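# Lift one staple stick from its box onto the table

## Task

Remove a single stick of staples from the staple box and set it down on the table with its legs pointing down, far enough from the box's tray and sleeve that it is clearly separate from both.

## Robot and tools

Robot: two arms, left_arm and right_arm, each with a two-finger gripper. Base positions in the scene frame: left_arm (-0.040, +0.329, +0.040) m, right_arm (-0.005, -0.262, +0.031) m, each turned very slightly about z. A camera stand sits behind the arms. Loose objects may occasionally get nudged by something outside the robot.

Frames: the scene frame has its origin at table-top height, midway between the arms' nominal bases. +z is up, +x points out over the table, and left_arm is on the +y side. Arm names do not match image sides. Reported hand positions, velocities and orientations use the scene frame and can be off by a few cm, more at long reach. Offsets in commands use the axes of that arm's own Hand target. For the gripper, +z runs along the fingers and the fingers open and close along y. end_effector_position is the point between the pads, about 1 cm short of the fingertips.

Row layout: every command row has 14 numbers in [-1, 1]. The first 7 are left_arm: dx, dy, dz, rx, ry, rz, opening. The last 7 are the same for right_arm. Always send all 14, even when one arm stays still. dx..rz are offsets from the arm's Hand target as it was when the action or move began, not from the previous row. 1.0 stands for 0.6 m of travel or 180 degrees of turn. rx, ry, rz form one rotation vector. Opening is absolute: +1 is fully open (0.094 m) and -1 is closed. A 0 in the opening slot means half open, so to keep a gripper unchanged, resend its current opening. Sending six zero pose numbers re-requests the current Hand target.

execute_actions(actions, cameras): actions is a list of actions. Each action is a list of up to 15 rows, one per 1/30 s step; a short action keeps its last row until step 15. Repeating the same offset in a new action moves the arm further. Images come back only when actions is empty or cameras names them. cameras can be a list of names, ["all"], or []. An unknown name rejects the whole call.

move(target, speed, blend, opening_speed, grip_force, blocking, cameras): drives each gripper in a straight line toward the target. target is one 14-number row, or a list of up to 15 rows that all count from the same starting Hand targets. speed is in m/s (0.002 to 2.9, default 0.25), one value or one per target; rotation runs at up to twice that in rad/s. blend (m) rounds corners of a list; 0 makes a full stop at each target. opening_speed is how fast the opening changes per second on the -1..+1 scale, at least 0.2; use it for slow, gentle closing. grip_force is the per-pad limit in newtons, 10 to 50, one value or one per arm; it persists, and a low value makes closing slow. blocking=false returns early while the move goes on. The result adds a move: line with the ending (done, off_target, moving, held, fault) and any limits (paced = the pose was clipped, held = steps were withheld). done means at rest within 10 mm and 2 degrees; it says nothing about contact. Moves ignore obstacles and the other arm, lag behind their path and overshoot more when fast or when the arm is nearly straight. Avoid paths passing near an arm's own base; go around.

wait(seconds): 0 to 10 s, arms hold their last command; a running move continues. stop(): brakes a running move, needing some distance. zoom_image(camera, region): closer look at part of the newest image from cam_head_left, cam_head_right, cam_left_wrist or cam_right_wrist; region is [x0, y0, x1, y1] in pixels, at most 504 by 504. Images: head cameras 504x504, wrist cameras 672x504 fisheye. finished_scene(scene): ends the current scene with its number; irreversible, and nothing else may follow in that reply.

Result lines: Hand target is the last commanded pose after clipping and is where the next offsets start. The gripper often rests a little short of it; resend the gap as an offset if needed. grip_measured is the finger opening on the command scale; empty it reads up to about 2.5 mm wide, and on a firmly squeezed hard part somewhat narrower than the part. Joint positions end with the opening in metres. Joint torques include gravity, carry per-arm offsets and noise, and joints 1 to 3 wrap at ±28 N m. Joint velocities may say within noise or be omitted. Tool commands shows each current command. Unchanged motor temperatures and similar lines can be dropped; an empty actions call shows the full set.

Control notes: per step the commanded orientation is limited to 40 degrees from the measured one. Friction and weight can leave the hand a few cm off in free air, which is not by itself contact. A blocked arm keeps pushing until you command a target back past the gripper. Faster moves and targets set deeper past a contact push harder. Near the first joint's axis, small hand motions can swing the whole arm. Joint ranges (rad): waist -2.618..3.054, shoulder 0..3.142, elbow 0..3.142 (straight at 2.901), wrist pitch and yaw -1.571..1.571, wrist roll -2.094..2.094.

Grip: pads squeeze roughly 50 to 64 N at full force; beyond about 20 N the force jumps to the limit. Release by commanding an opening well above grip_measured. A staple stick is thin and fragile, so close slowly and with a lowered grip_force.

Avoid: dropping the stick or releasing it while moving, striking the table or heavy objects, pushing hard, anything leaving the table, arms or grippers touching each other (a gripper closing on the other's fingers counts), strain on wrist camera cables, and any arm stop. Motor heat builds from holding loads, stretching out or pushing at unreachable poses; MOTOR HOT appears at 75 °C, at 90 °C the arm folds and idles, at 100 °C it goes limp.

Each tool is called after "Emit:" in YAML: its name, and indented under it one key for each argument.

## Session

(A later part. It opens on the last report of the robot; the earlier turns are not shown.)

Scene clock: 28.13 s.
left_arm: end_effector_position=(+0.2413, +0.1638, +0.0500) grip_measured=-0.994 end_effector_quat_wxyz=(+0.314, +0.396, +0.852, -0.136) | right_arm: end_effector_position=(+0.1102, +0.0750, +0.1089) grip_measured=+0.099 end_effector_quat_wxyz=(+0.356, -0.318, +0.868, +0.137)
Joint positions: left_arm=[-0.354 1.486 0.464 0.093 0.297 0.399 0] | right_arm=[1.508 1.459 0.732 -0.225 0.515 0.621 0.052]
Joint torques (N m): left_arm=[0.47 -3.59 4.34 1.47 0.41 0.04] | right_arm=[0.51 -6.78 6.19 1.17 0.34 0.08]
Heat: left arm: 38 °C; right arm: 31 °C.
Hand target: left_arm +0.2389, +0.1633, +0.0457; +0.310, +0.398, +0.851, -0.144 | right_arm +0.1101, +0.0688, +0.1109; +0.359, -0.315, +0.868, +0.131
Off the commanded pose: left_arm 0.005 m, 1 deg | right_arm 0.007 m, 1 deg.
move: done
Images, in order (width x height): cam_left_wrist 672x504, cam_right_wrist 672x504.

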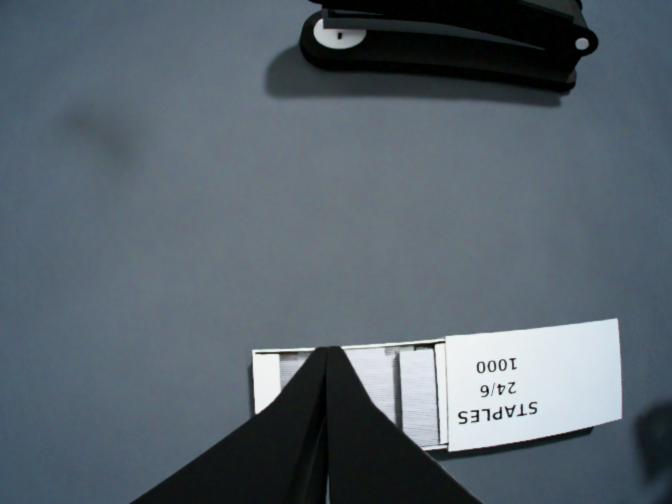

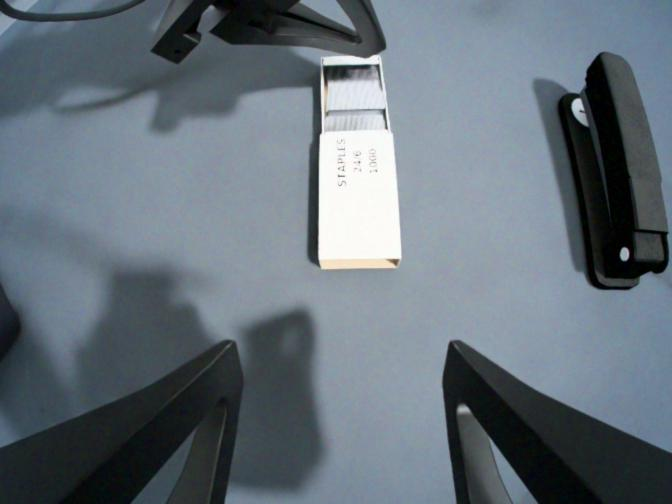

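Emit:
move:
  target: [0.0248,-0.015,0.014,0,0,0,-1,0,0,0,0,0,0,0.1]
  speed: 0.1
  cameras: ["cam_left_wrist","cam_right_wrist"]

Emit:
zoom_image:
  camera: "cam_left_wrist"
  region: [210, 200, 460, 440]

Emit:
zoom_image:
  camera: "cam_right_wrist"
  region: [250, 0, 430, 160]

Scene clock: 29.47 s.
left_arm: end_effector_position=(+0.2320, +0.1636, +0.0346) grip_measured=-0.994 end_effector_quat_wxyz=(+0.315, +0.398, +0.850, -0.139) | right_arm: end_effector_position=(+0.1102, +0.0750, +0.1089) grip_measured=+0.099 end_effector_quat_wxyz=(+0.356, -0.318, +0.868, +0.137)
Joint positions: left_arm=[-0.365 1.522 0.4 0.199 0.297 0.391 0] | right_arm=[1.508 1.459 0.732 -0.225 0.515 0.621 0.052]
Joint torques (N m): left_arm=[-0.44 -3.58 3.88 1.48 0.25 -0.09] | right_arm=[0.51 -6.78 6.2 1.17 0.34 0.08]
Heat: left arm: 38 °C; right arm: 31 °C.
Hand target: left_arm +0.2283, +0.1621, +0.0298; +0.310, +0.398, +0.851, -0.144 | right_arm +0.1101, +0.0688, +0.1109; +0.359, -0.315, +0.868, +0.131
Off the commanded pose: left_arm 0.006 m, 1 deg | right_arm 0.006 m, 1 deg.
move: done
Images, in order (width x height): cam_left_wrist 672x504, cam_right_wrist 672x504.

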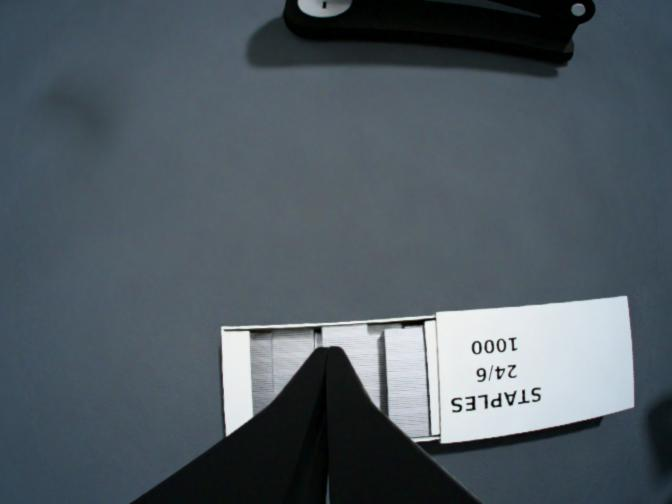

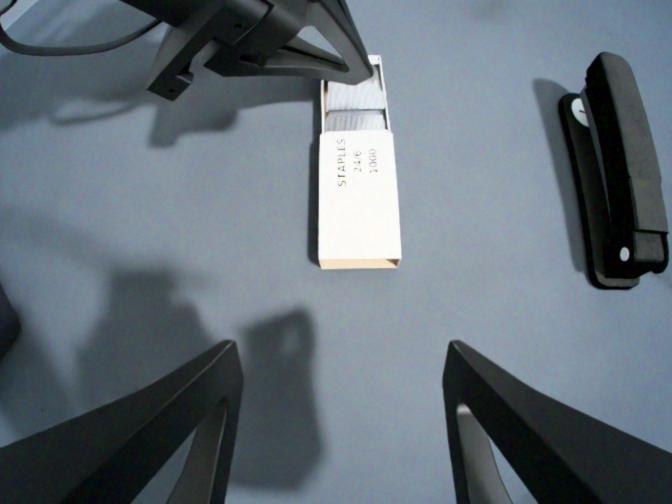

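Scaled by 2.016 from the camera's 672x504 image, which has a finer 960x720 frame.

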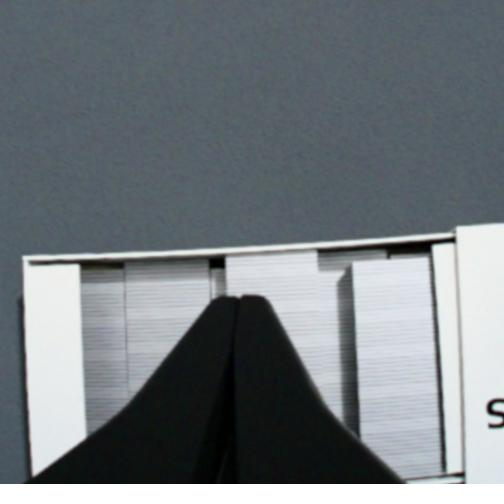

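Scaled by 2.800 from the camera's 672x504 image, which has a finer 960x720 frame.

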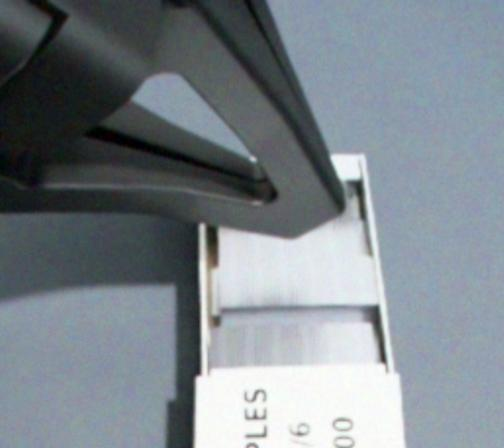

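Emit:
move:
  target:
    - [0.0204,-0.005,0.0243,0,0,0,-1,0,0,0,0,0,0,0.1]
    - [0.0204,0.016,0.0243,0,0,0,-1,0,0,0,0,0,0,0.1]
    - [-0.002,0.016,-0.002,0,0,0,-1,0,0,0,0,0,0,0.1]
    - [-0.002,0.008,-0.002,0,0,0,-0.63,0,0,0,0,0,0,0.1]
  speed: 0.06
  cameras: ["cam_left_wrist","cam_right_wrist"]

Emit:
zoom_image:
  camera: "cam_left_wrist"
  region: [210, 200, 460, 440]

Emit:
zoom_image:
  camera: "cam_right_wrist"
  region: [250, 0, 430, 160]

Scene clock: 33.07 s.
left_arm: end_effector_position=(+0.2293, +0.1681, +0.0237) grip_measured=-0.632 end_effector_quat_wxyz=(+0.301, +0.398, +0.855, -0.143) | right_arm: end_effector_position=(+0.1102, +0.0750, +0.1089) grip_measured=+0.099 end_effector_quat_wxyz=(+0.356, -0.318, +0.868, +0.137)
Joint positions: left_arm=[-0.345 1.564 0.398 0.207 0.315 0.407 0.017] | right_arm=[1.508 1.459 0.732 -0.225 0.515 0.621 0.052]
Joint torques (N m): left_arm=[-0.47 -7.02 4.66 1.23 0.19 -0.09] | right_arm=[0.51 -6.78 6.2 1.17 0.34 0.09]
Heat: left arm: 38 °C; right arm: 31 °C.
Hand target: left_arm +0.2321, +0.1651, +0.0315; +0.310, +0.398, +0.851, -0.144 | right_arm +0.1101, +0.0688, +0.1109; +0.359, -0.315, +0.868, +0.131
Off the commanded pose: left_arm 0.009 m, 1 deg | right_arm 0.006 m, 1 deg.
move: done
Images, in order (width x height): cam_left_wrist 672x504, cam_right_wrist 672x504.

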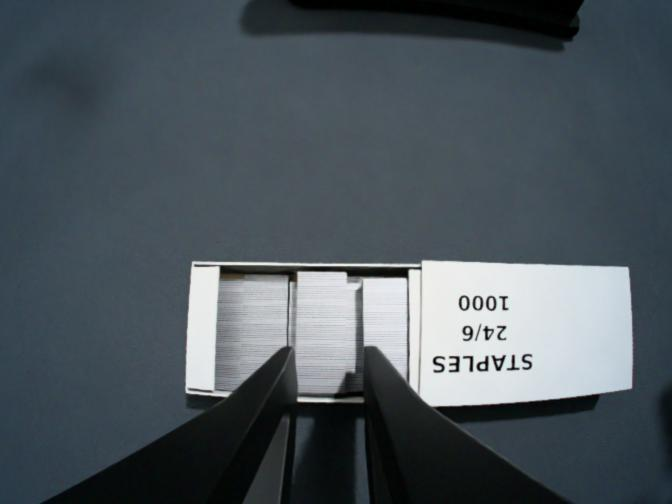

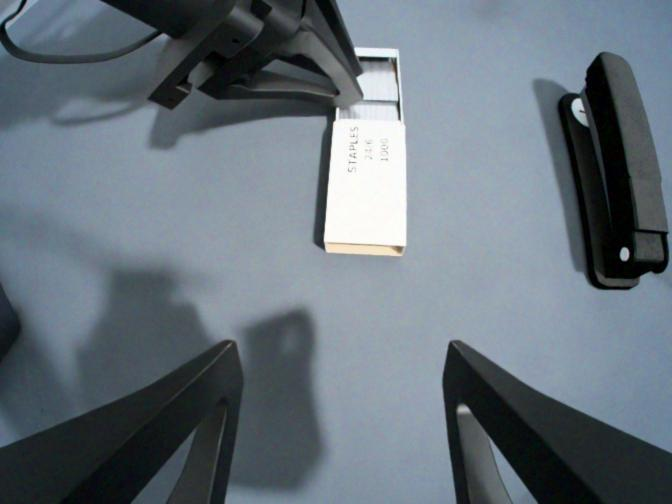

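Scaled by 2.016 from the camera's 672x504 image, which has a finer 960x720 frame.

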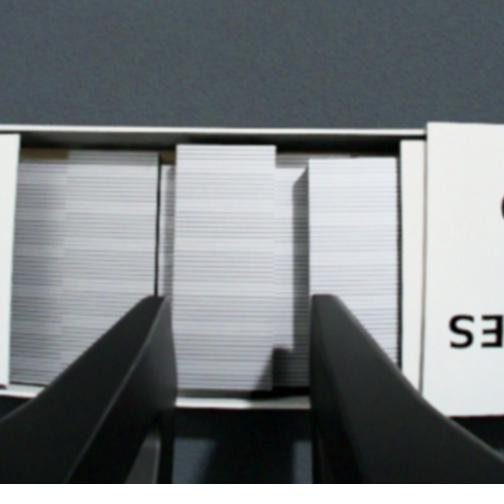

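Scaled by 2.800 from the camera's 672x504 image, which has a finer 960x720 frame.

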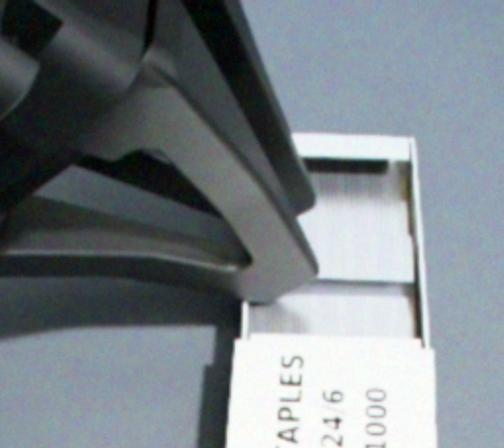

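Emit:
move:
  target: [-0.0064,0.008,0.0054,0,0,0,-0.63,0,0,0,0,0,0,0.1]
  speed: 0.06
  cameras: ["cam_left_wrist","cam_right_wrist"]

Emit:
zoom_image:
  camera: "cam_left_wrist"
  region: [210, 200, 460, 440]

Emit:
zoom_image:
  camera: "cam_right_wrist"
  region: [250, 0, 430, 160]

Scene clock: 34.53 s.
left_arm: end_effector_position=(+0.2337, +0.1664, +0.0271) grip_measured=-0.632 end_effector_quat_wxyz=(+0.305, +0.398, +0.853, -0.143) | right_arm: end_effector_position=(+0.1102, +0.0750, +0.1089) grip_measured=+0.099 end_effector_quat_wxyz=(+0.356, -0.318, +0.868, +0.137)
Joint positions: left_arm=[-0.345 1.564 0.412 0.202 0.315 0.407 0.017] | right_arm=[1.508 1.459 0.732 -0.225 0.515 0.621 0.052]
Joint torques (N m): left_arm=[0.16 -4.98 5.63 1.25 0.24 -0.01] | right_arm=[0.5 -6.76 6.2 1.17 0.34 0.08]
Heat: left arm: 38 °C; right arm: 31 °C.
Hand target: left_arm +0.2390, +0.1644, +0.0314; +0.310, +0.398, +0.851, -0.144 | right_arm +0.1101, +0.0688, +0.1109; +0.359, -0.315, +0.868, +0.131
Off the commanded pose: left_arm 0.007 m, 1 deg | right_arm 0.006 m, 1 deg.
move: done
Images, in order (width x height): cam_left_wrist 672x504, cam_right_wrist 672x504.

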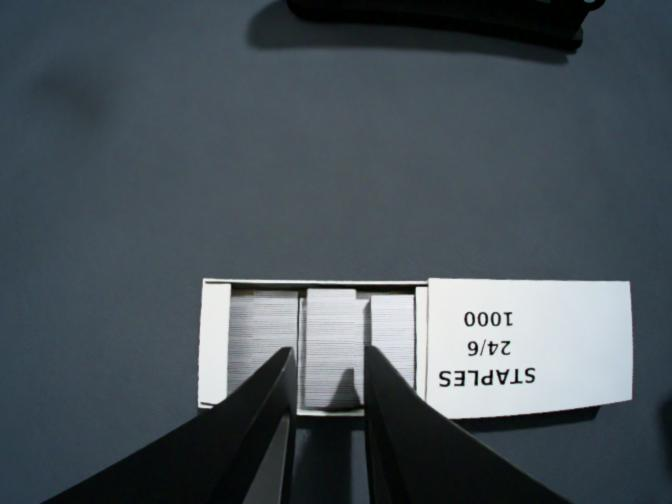

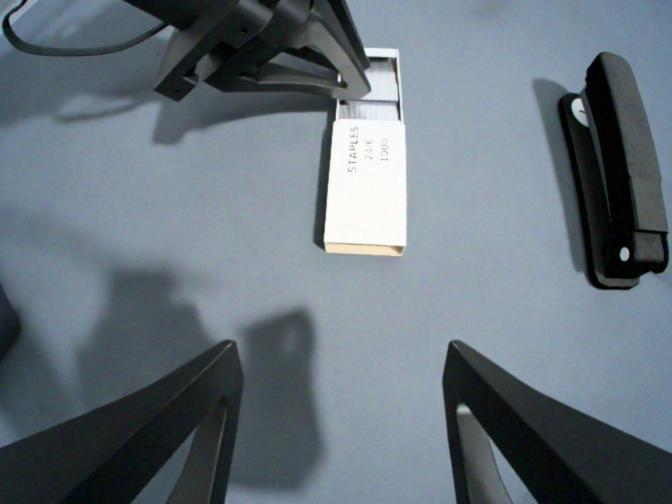

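Scaled by 2.016 from the camera's 672x504 image, which has a finer 960x720 frame.

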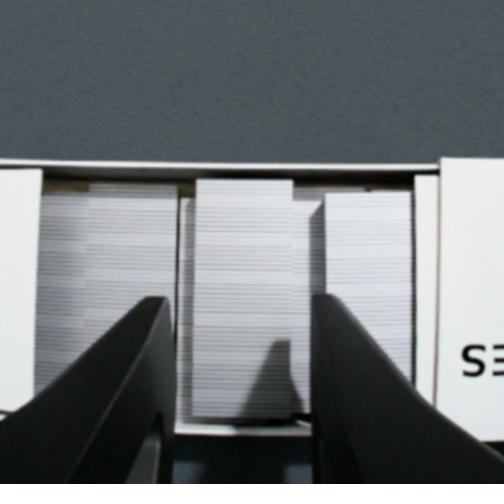

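Scaled by 2.800 from the camera's 672x504 image, which has a finer 960x720 frame.

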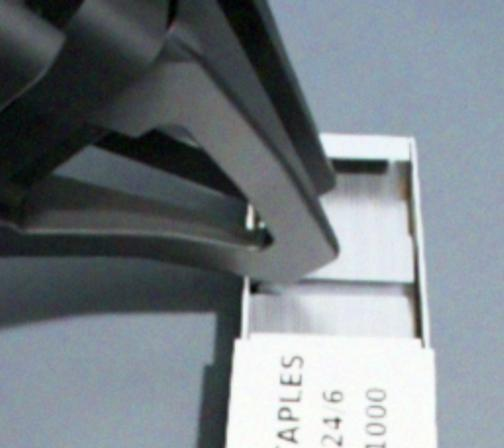

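Emit:
move:
  target: [0.0096,0.0028,0.0115,0,0,0,-0.63,0,0,0,0,0,0,0.1]
  speed: 0.05
  cameras: ["cam_left_wrist","cam_right_wrist"]

Emit:
zoom_image:
  camera: "cam_left_wrist"
  region: [210, 200, 460, 440]

Emit:
zoom_image:
  camera: "cam_right_wrist"
  region: [250, 0, 430, 160]

Scene clock: 35.83 s.
left_arm: end_effector_position=(+0.2367, +0.1666, +0.0229) grip_measured=-0.632 end_effector_quat_wxyz=(+0.307, +0.397, +0.853, -0.142) | right_arm: end_effector_position=(+0.1102, +0.0750, +0.1089) grip_measured=+0.099 end_effector_quat_wxyz=(+0.356, -0.318, +0.868, +0.137)
Joint positions: left_arm=[-0.341 1.594 0.412 0.236 0.315 0.408 0.017] | right_arm=[1.508 1.459 0.732 -0.225 0.515 0.621 0.052]
Joint torques (N m): left_arm=[0.38 -3.82 4.78 1.46 0.29 0.04] | right_arm=[0.51 -6.78 6.2 1.17 0.34 0.08]
Heat: left arm: 38 °C; right arm: 31 °C.
Hand target: left_arm +0.2402, +0.1654, +0.0224; +0.310, +0.398, +0.851, -0.144 | right_arm +0.1101, +0.0688, +0.1109; +0.359, -0.315, +0.868, +0.131
Off the commanded pose: left_arm 0.004 m, 1 deg | right_arm 0.006 m, 1 deg.
move: done
Images, in order (width x height): cam_left_wrist 672x504, cam_right_wrist 672x504.

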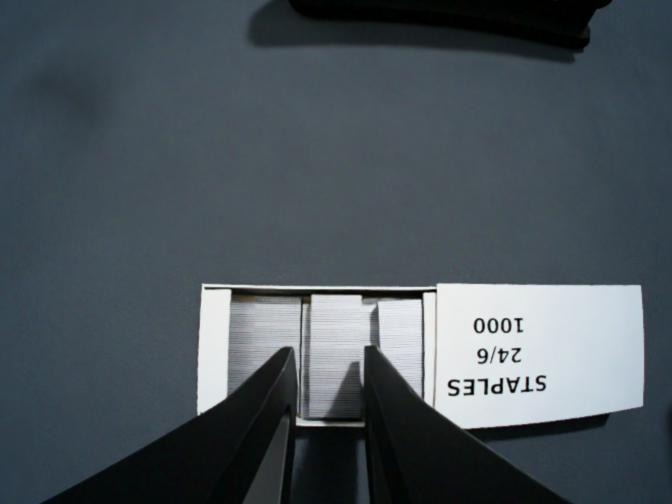

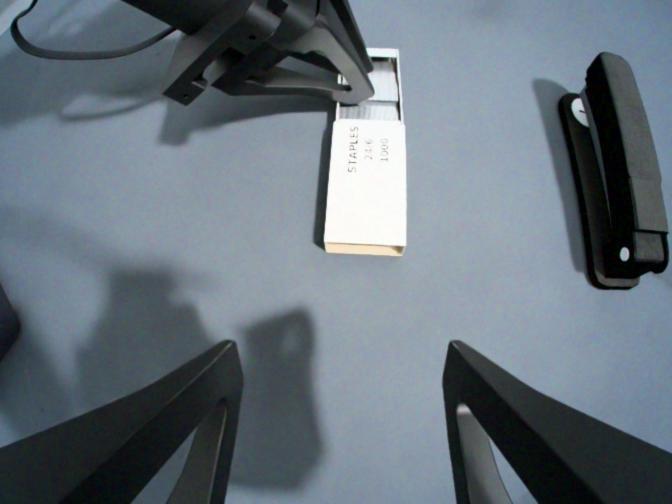

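Scaled by 2.016 from the camera's 672x504 image, which has a finer 960x720 frame.

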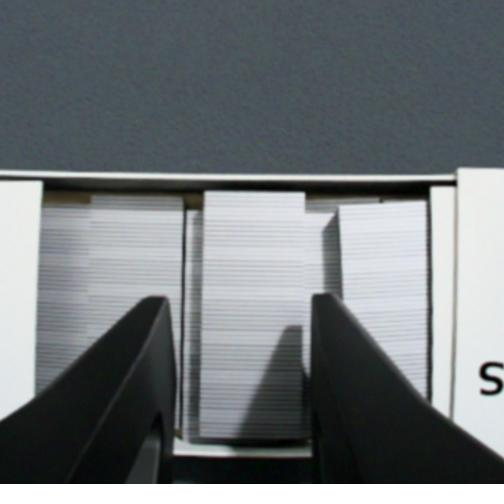

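Scaled by 2.800 from the camera's 672x504 image, which has a finer 960x720 frame.

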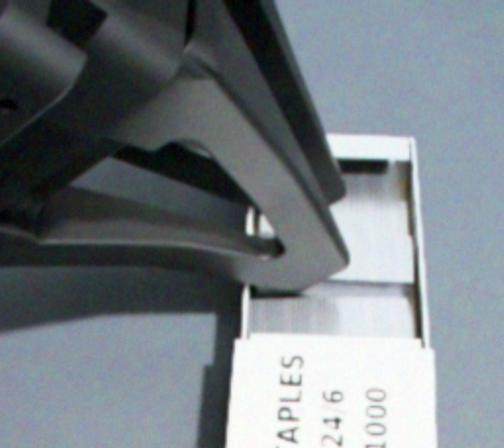

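Emit:
move:
  target: [0.0096,0.0006,0.0115,0,0,0,-0.63,0,0,0,0,0,0,0.1]
  speed: 0.04
  cameras: ["cam_left_wrist","cam_right_wrist"]

Emit:
zoom_image:
  camera: "cam_left_wrist"
  region: [210, 200, 460, 440]

Emit:
zoom_image:
  camera: "cam_right_wrist"
  region: [250, 0, 430, 160]

Scene clock: 36.87 s.
left_arm: end_effector_position=(+0.2418, +0.1646, +0.0180) grip_measured=-0.632 end_effector_quat_wxyz=(+0.314, +0.398, +0.850, -0.141) | right_arm: end_effector_position=(+0.1102, +0.0750, +0.1089) grip_measured=+0.099 end_effector_quat_wxyz=(+0.356, -0.318, +0.868, +0.137)
Joint positions: left_arm=[-0.341 1.639 0.412 0.296 0.315 0.41 0.017] | right_arm=[1.508 1.459 0.732 -0.225 0.515 0.621 0.052]
Joint torques (N m): left_arm=[0.47 -3.97 3.82 1.46 0.29 0.04] | right_arm=[0.5 -6.78 6.19 1.17 0.34 0.08]
Heat: left arm: 38 °C; right arm: 31 °C.
Hand target: left_arm +0.2406, +0.1656, +0.0135; +0.310, +0.398, +0.851, -0.144 | right_arm +0.1101, +0.0688, +0.1109; +0.359, -0.315, +0.868, +0.131
Off the commanded pose: left_arm 0.005 m, 1 deg | right_arm 0.006 m, 1 deg.
move: done
Images, in order (width x height): cam_left_wrist 672x504, cam_right_wrist 672x504.

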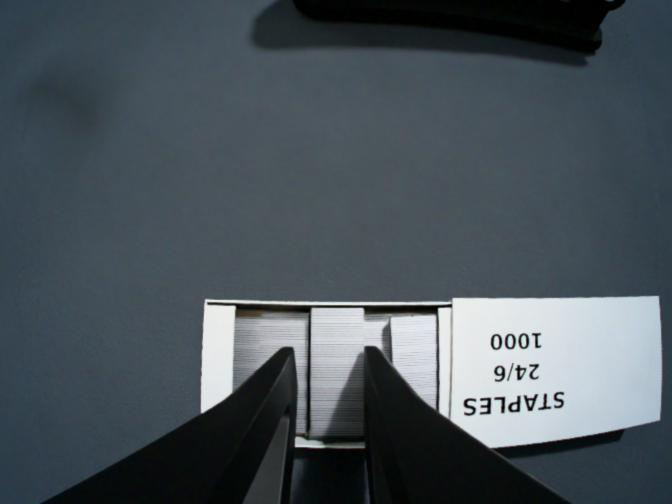

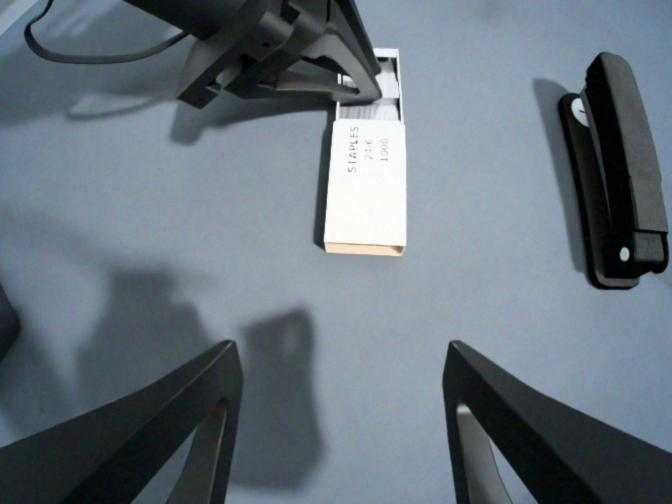

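Scaled by 2.016 from the camera's 672x504 image, which has a finer 960x720 frame.

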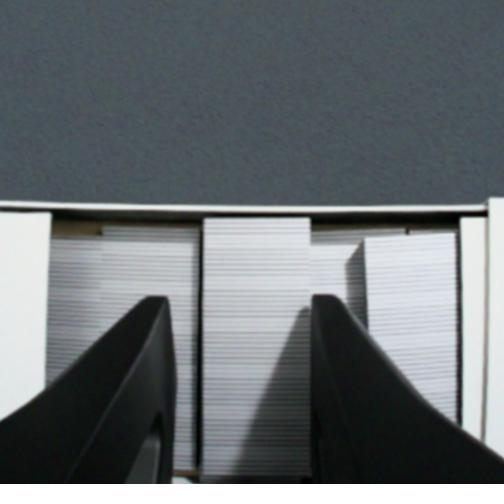

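Scaled by 2.800 from the camera's 672x504 image, which has a finer 960x720 frame.

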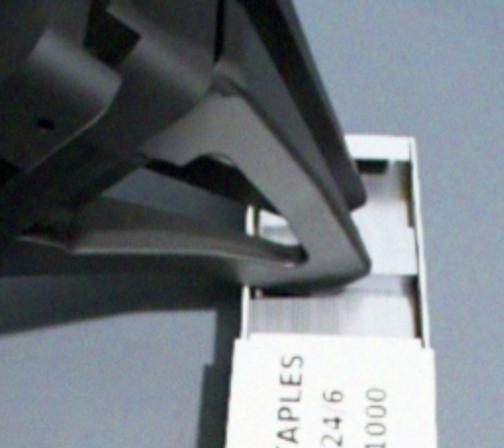

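Emit:
move:
  target:
    - [0,0,0,0,0,0,-0.85,0,0,0,0,0,0,0.1]
    - [-0.07,0,-0.084,0,0,0,-0.85,0,0,0,0,0,0,0.1]
  opening_speed: 0.4
  speed: 0.06
  grip_force: [35,50]
  cameras: ["all"]

Emit:
zoom_image:
  camera: "cam_left_wrist"
  region: [210, 200, 460, 440]

Emit:
zoom_image:
  camera: "cam_right_wrist"
  region: [250, 0, 430, 160]

Scene clock: 39.70 s.
left_arm: end_effector_position=(+0.2335, +0.1677, +0.0666) grip_measured=-0.741 end_effector_quat_wxyz=(+0.294, +0.397, +0.858, -0.143) | right_arm: end_effector_position=(+0.1102, +0.0750, +0.1089) grip_measured=+0.099 end_effector_quat_wxyz=(+0.356, -0.318, +0.868, +0.137)
Joint positions: left_arm=[-0.341 1.404 0.512 -0.083 0.315 0.41 0.012] | right_arm=[1.508 1.459 0.732 -0.225 0.515 0.621 0.052]
Joint torques (N m): left_arm=[0.47 -6.3 6.68 1.22 0.3 0.04] | right_arm=[0.51 -6.78 6.19 1.17 0.34 0.08]
Heat: left arm: 38 °C; right arm: 31 °C.
Hand target: left_arm +0.2403, +0.1658, +0.0790; +0.310, +0.398, +0.851, -0.144 | right_arm +0.1101, +0.0688, +0.1109; +0.359, -0.315, +0.868, +0.131
Off the commanded pose: left_arm 0.014 m, 2 deg | right_arm 0.006 m, 1 deg.
grip_force (N): 35, 50
move: off_target (left_arm)

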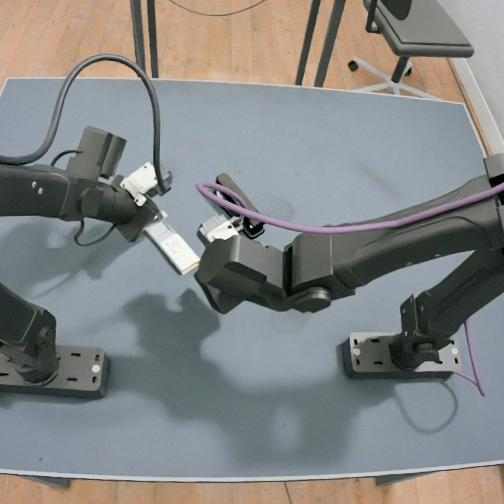

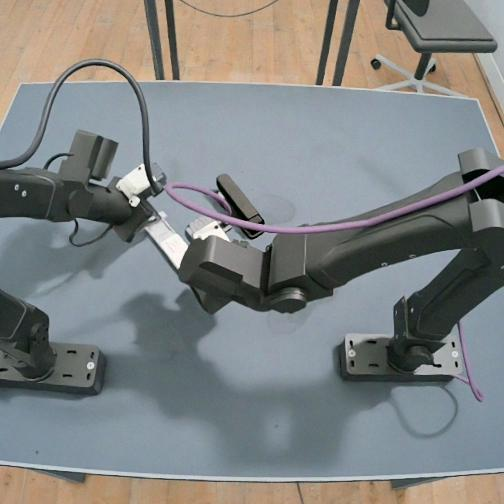

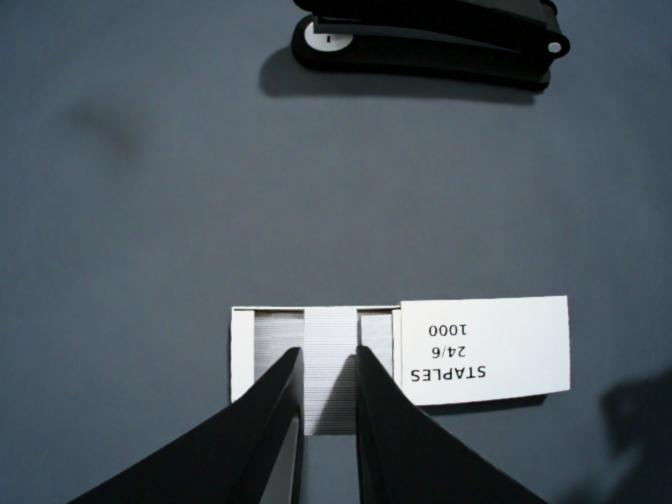

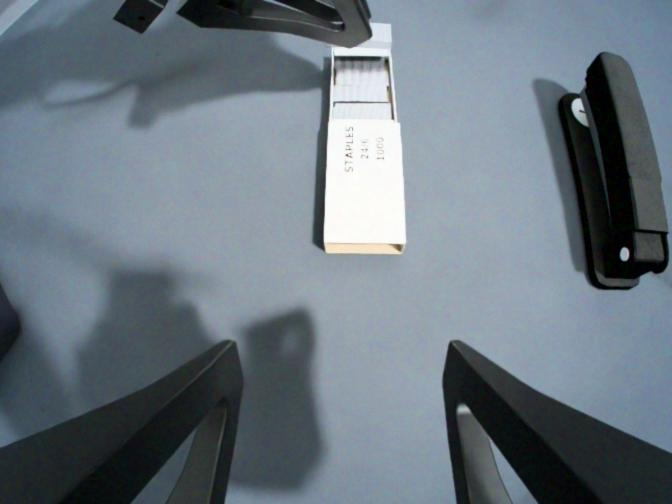

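Scaled by 2.016 from the camera's 672x504 image, which has a finer 960x720 frame.

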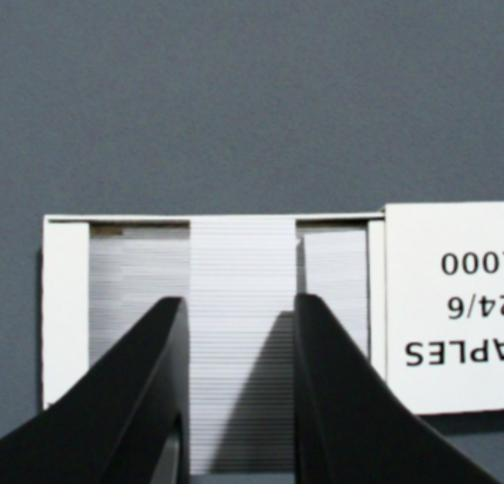

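Scaled by 2.800 from the camera's 672x504 image, which has a finer 960x720 frame.

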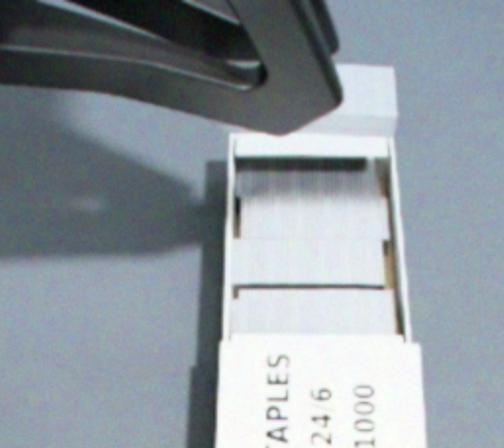

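Emit:
move:
  target:
    - [0.077,0.117,-0.064,0,0,0,-0.85,0,0,0,0,0,0,0.1]
    - [0.1375,0.117,0.008,0,0,0,-0.85,0,0,0,0,0,0,0.1]
    - [0.1505,0.117,0.0236,0,0,0,-0.85,0,0,0,0,0,0,0.1]
  speed: [0.18,0.1,0.03]
  cameras: ["cam_left_wrist","cam_right_wrist"]

Emit:
zoom_image:
  camera: "cam_right_wrist"
  region: [180, 0, 340, 110]

Scene clock: 43.47 s.
left_arm: end_effector_position=(+0.2601, +0.2602, +0.0142) grip_measured=-0.741 end_effector_quat_wxyz=(+0.311, +0.398, +0.853, -0.130) | right_arm: end_effector_position=(+0.1102, +0.0750, +0.1089) grip_measured=+0.099 end_effector_quat_wxyz=(+0.356, -0.318, +0.868, +0.137)
Joint positions: left_arm=[0.085 1.667 0.472 0.098 0.52 0.81 0.012] | right_arm=[1.508 1.459 0.732 -0.225 0.515 0.621 0.052]
Joint torques (N m): left_arm=[0.27 -4.25 3.33 1.2 0.62 0.03] | right_arm=[0.51 -6.78 6.19 1.17 0.34 0.08]
Heat: left arm: 38 °C; right arm: 31 °C.
Hand target: left_arm +0.2556, +0.2569, +0.0103; +0.310, +0.398, +0.851, -0.144 | right_arm +0.1101, +0.0688, +0.1109; +0.359, -0.315, +0.868, +0.131
Off the commanded pose: left_arm 0.007 m, 2 deg | right_arm 0.006 m, 1 deg.
grip_force (N): 35, 50
move: done
Images, in order (width x height): cam_left_wrist 672x504, cam_right_wrist 672x504.

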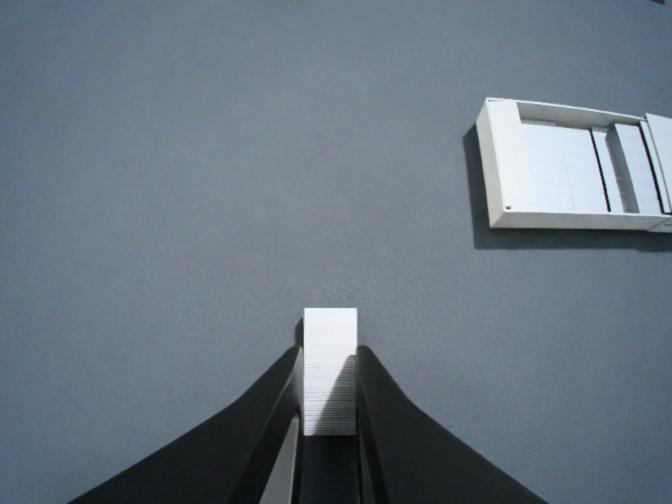

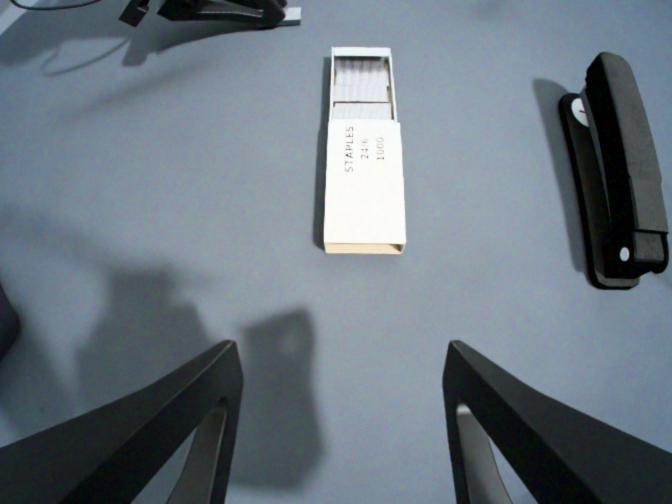

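Scaled by 3.150 from the camera's 672x504 image, which has a finer 960x720 frame.

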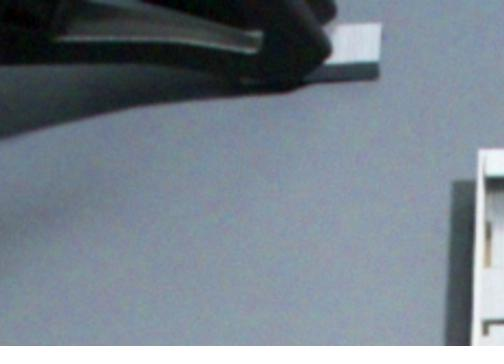

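Emit:
move:
  target: [0.005,0,0.006,0,0,0,-0.85,0,0,0,0,0,0,0.1]
  speed: 0.03
  cameras: ["cam_left_wrist","cam_right_wrist"]

Emit:
zoom_image:
  camera: "cam_right_wrist"
  region: [220, 0, 320, 60]

Scene clock: 44.50 s.
left_arm: end_effector_position=(+0.2631, +0.2596, +0.0124) grip_measured=-0.741 end_effector_quat_wxyz=(+0.317, +0.399, +0.851, -0.130) | right_arm: end_effector_position=(+0.1102, +0.0750, +0.1089) grip_measured=+0.099 end_effector_quat_wxyz=(+0.356, -0.318, +0.868, +0.137)
Joint positions: left_arm=[0.085 1.687 0.472 0.128 0.525 0.81 0.012] | right_arm=[1.508 1.459 0.732 -0.225 0.515 0.621 0.052]
Joint torques (N m): left_arm=[0.29 -4.12 2.89 1.18 0.56 0.03] | right_arm=[0.51 -6.78 6.19 1.17 0.34 0.08]
Heat: left arm: 38 °C; right arm: 31 °C.
Hand target: left_arm +0.2556, +0.2569, +0.0056; +0.310, +0.398, +0.851, -0.144 | right_arm +0.1101, +0.0688, +0.1109; +0.359, -0.315, +0.868, +0.131
Off the commanded pose: left_arm 0.010 m, 2 deg | right_arm 0.006 m, 1 deg.
grip_force (N): 35, 50
move: done
Images, in order (width x height): cam_left_wrist 672x504, cam_right_wrist 672x504.

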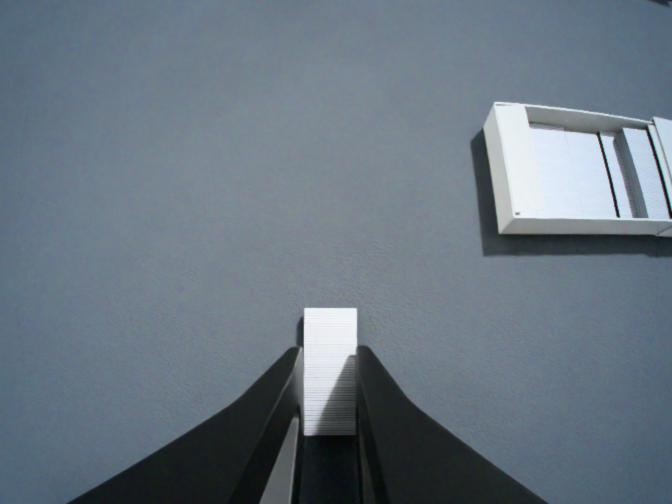

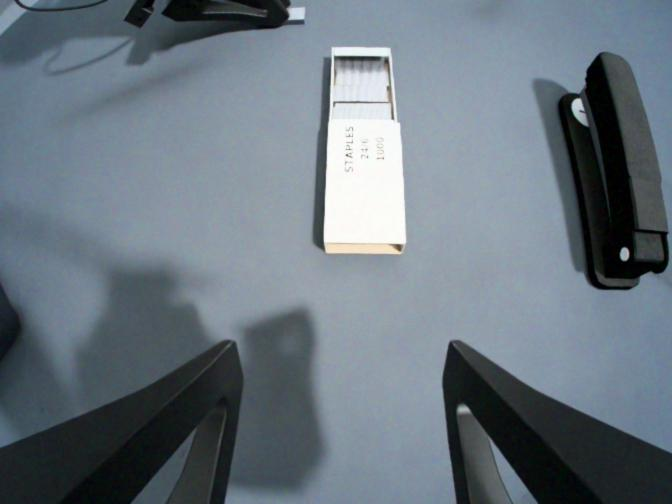

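Scaled by 5.040 from the camera's 672x504 image, which has a finer 960x720 frame.

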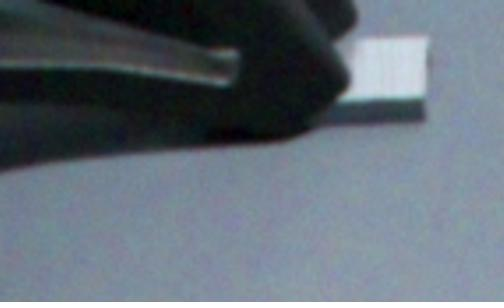

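Emit:
move:
  target:
    - [0,0,0,0,0,0,-0.6,0,0,0,0,0,0,0.1]
    - [-0.03,0,-0.1,0,0,0,-0.6,0,0,0,0,0,0,0.1]
  opening_speed: 0.3
  speed: 0.08
  cameras: ["cam_left_wrist","cam_right_wrist"]

Emit:
zoom_image:
  camera: "cam_right_wrist"
  region: [220, 0, 320, 60]

Scene clock: 47.27 s.
left_arm: end_effector_position=(+0.2338, +0.2777, +0.0516) grip_measured=-0.602 end_effector_quat_wxyz=(+0.293, +0.394, +0.860, -0.141) | right_arm: end_effector_position=(+0.1102, +0.0750, +0.1089) grip_measured=+0.099 end_effector_quat_wxyz=(+0.356, -0.318, +0.868, +0.137)
Joint positions: left_arm=[0.179 1.441 0.505 -0.256 0.558 0.91 0.019] | right_arm=[1.508 1.459 0.732 -0.225 0.515 0.621 0.052]
Joint torques (N m): left_arm=[0.43 -5.94 6.13 0.83 0.68 0.07] | right_arm=[0.51 -6.76 6.2 1.17 0.34 0.08]
Heat: left arm: 38 °C; right arm: 31 °C.
Hand target: left_arm +0.2396, +0.2758, +0.0631; +0.310, +0.398, +0.851, -0.144 | right_arm +0.1101, +0.0688, +0.1109; +0.359, -0.315, +0.868, +0.131
Off the commanded pose: left_arm 0.013 m, 2 deg | right_arm 0.006 m, 1 deg.
grip_force (N): 35, 50
move: off_target (left_arm)
Images, in order (width x height): cam_left_wrist 672x504, cam_right_wrist 672x504.

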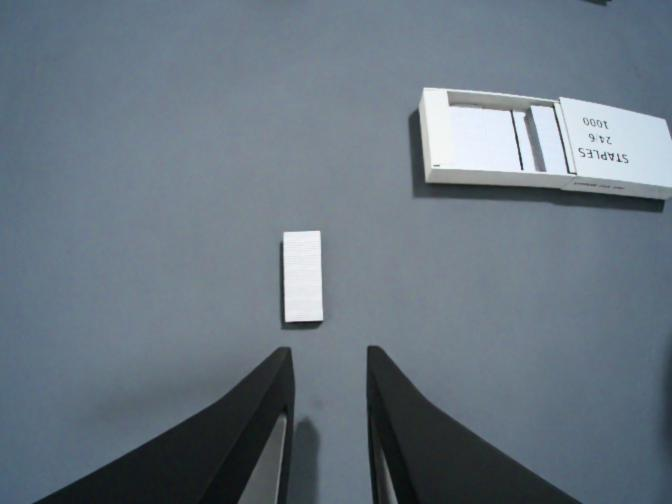

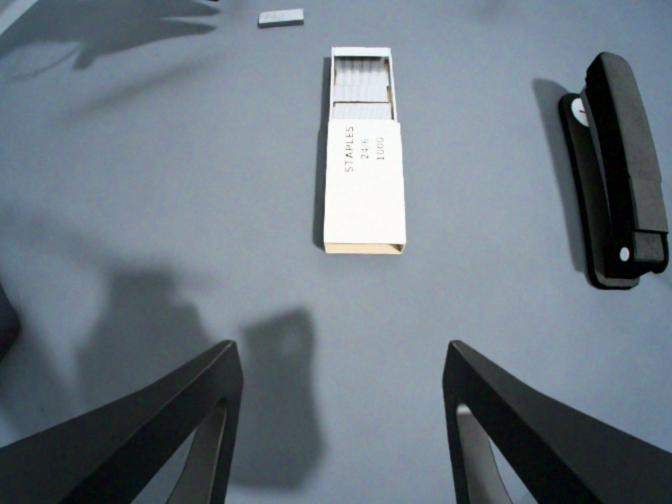

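Scaled by 5.040 from the camera's 672x504 image, which has a finer 960x720 frame.

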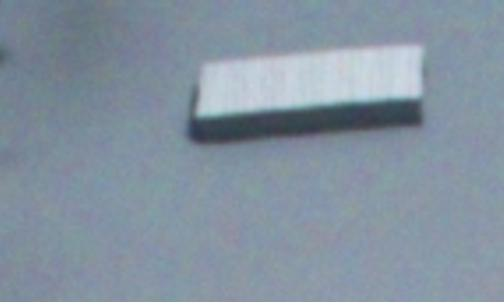

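Emit:
finished_scene:
  scene: 2

The scene is finished: the task was done.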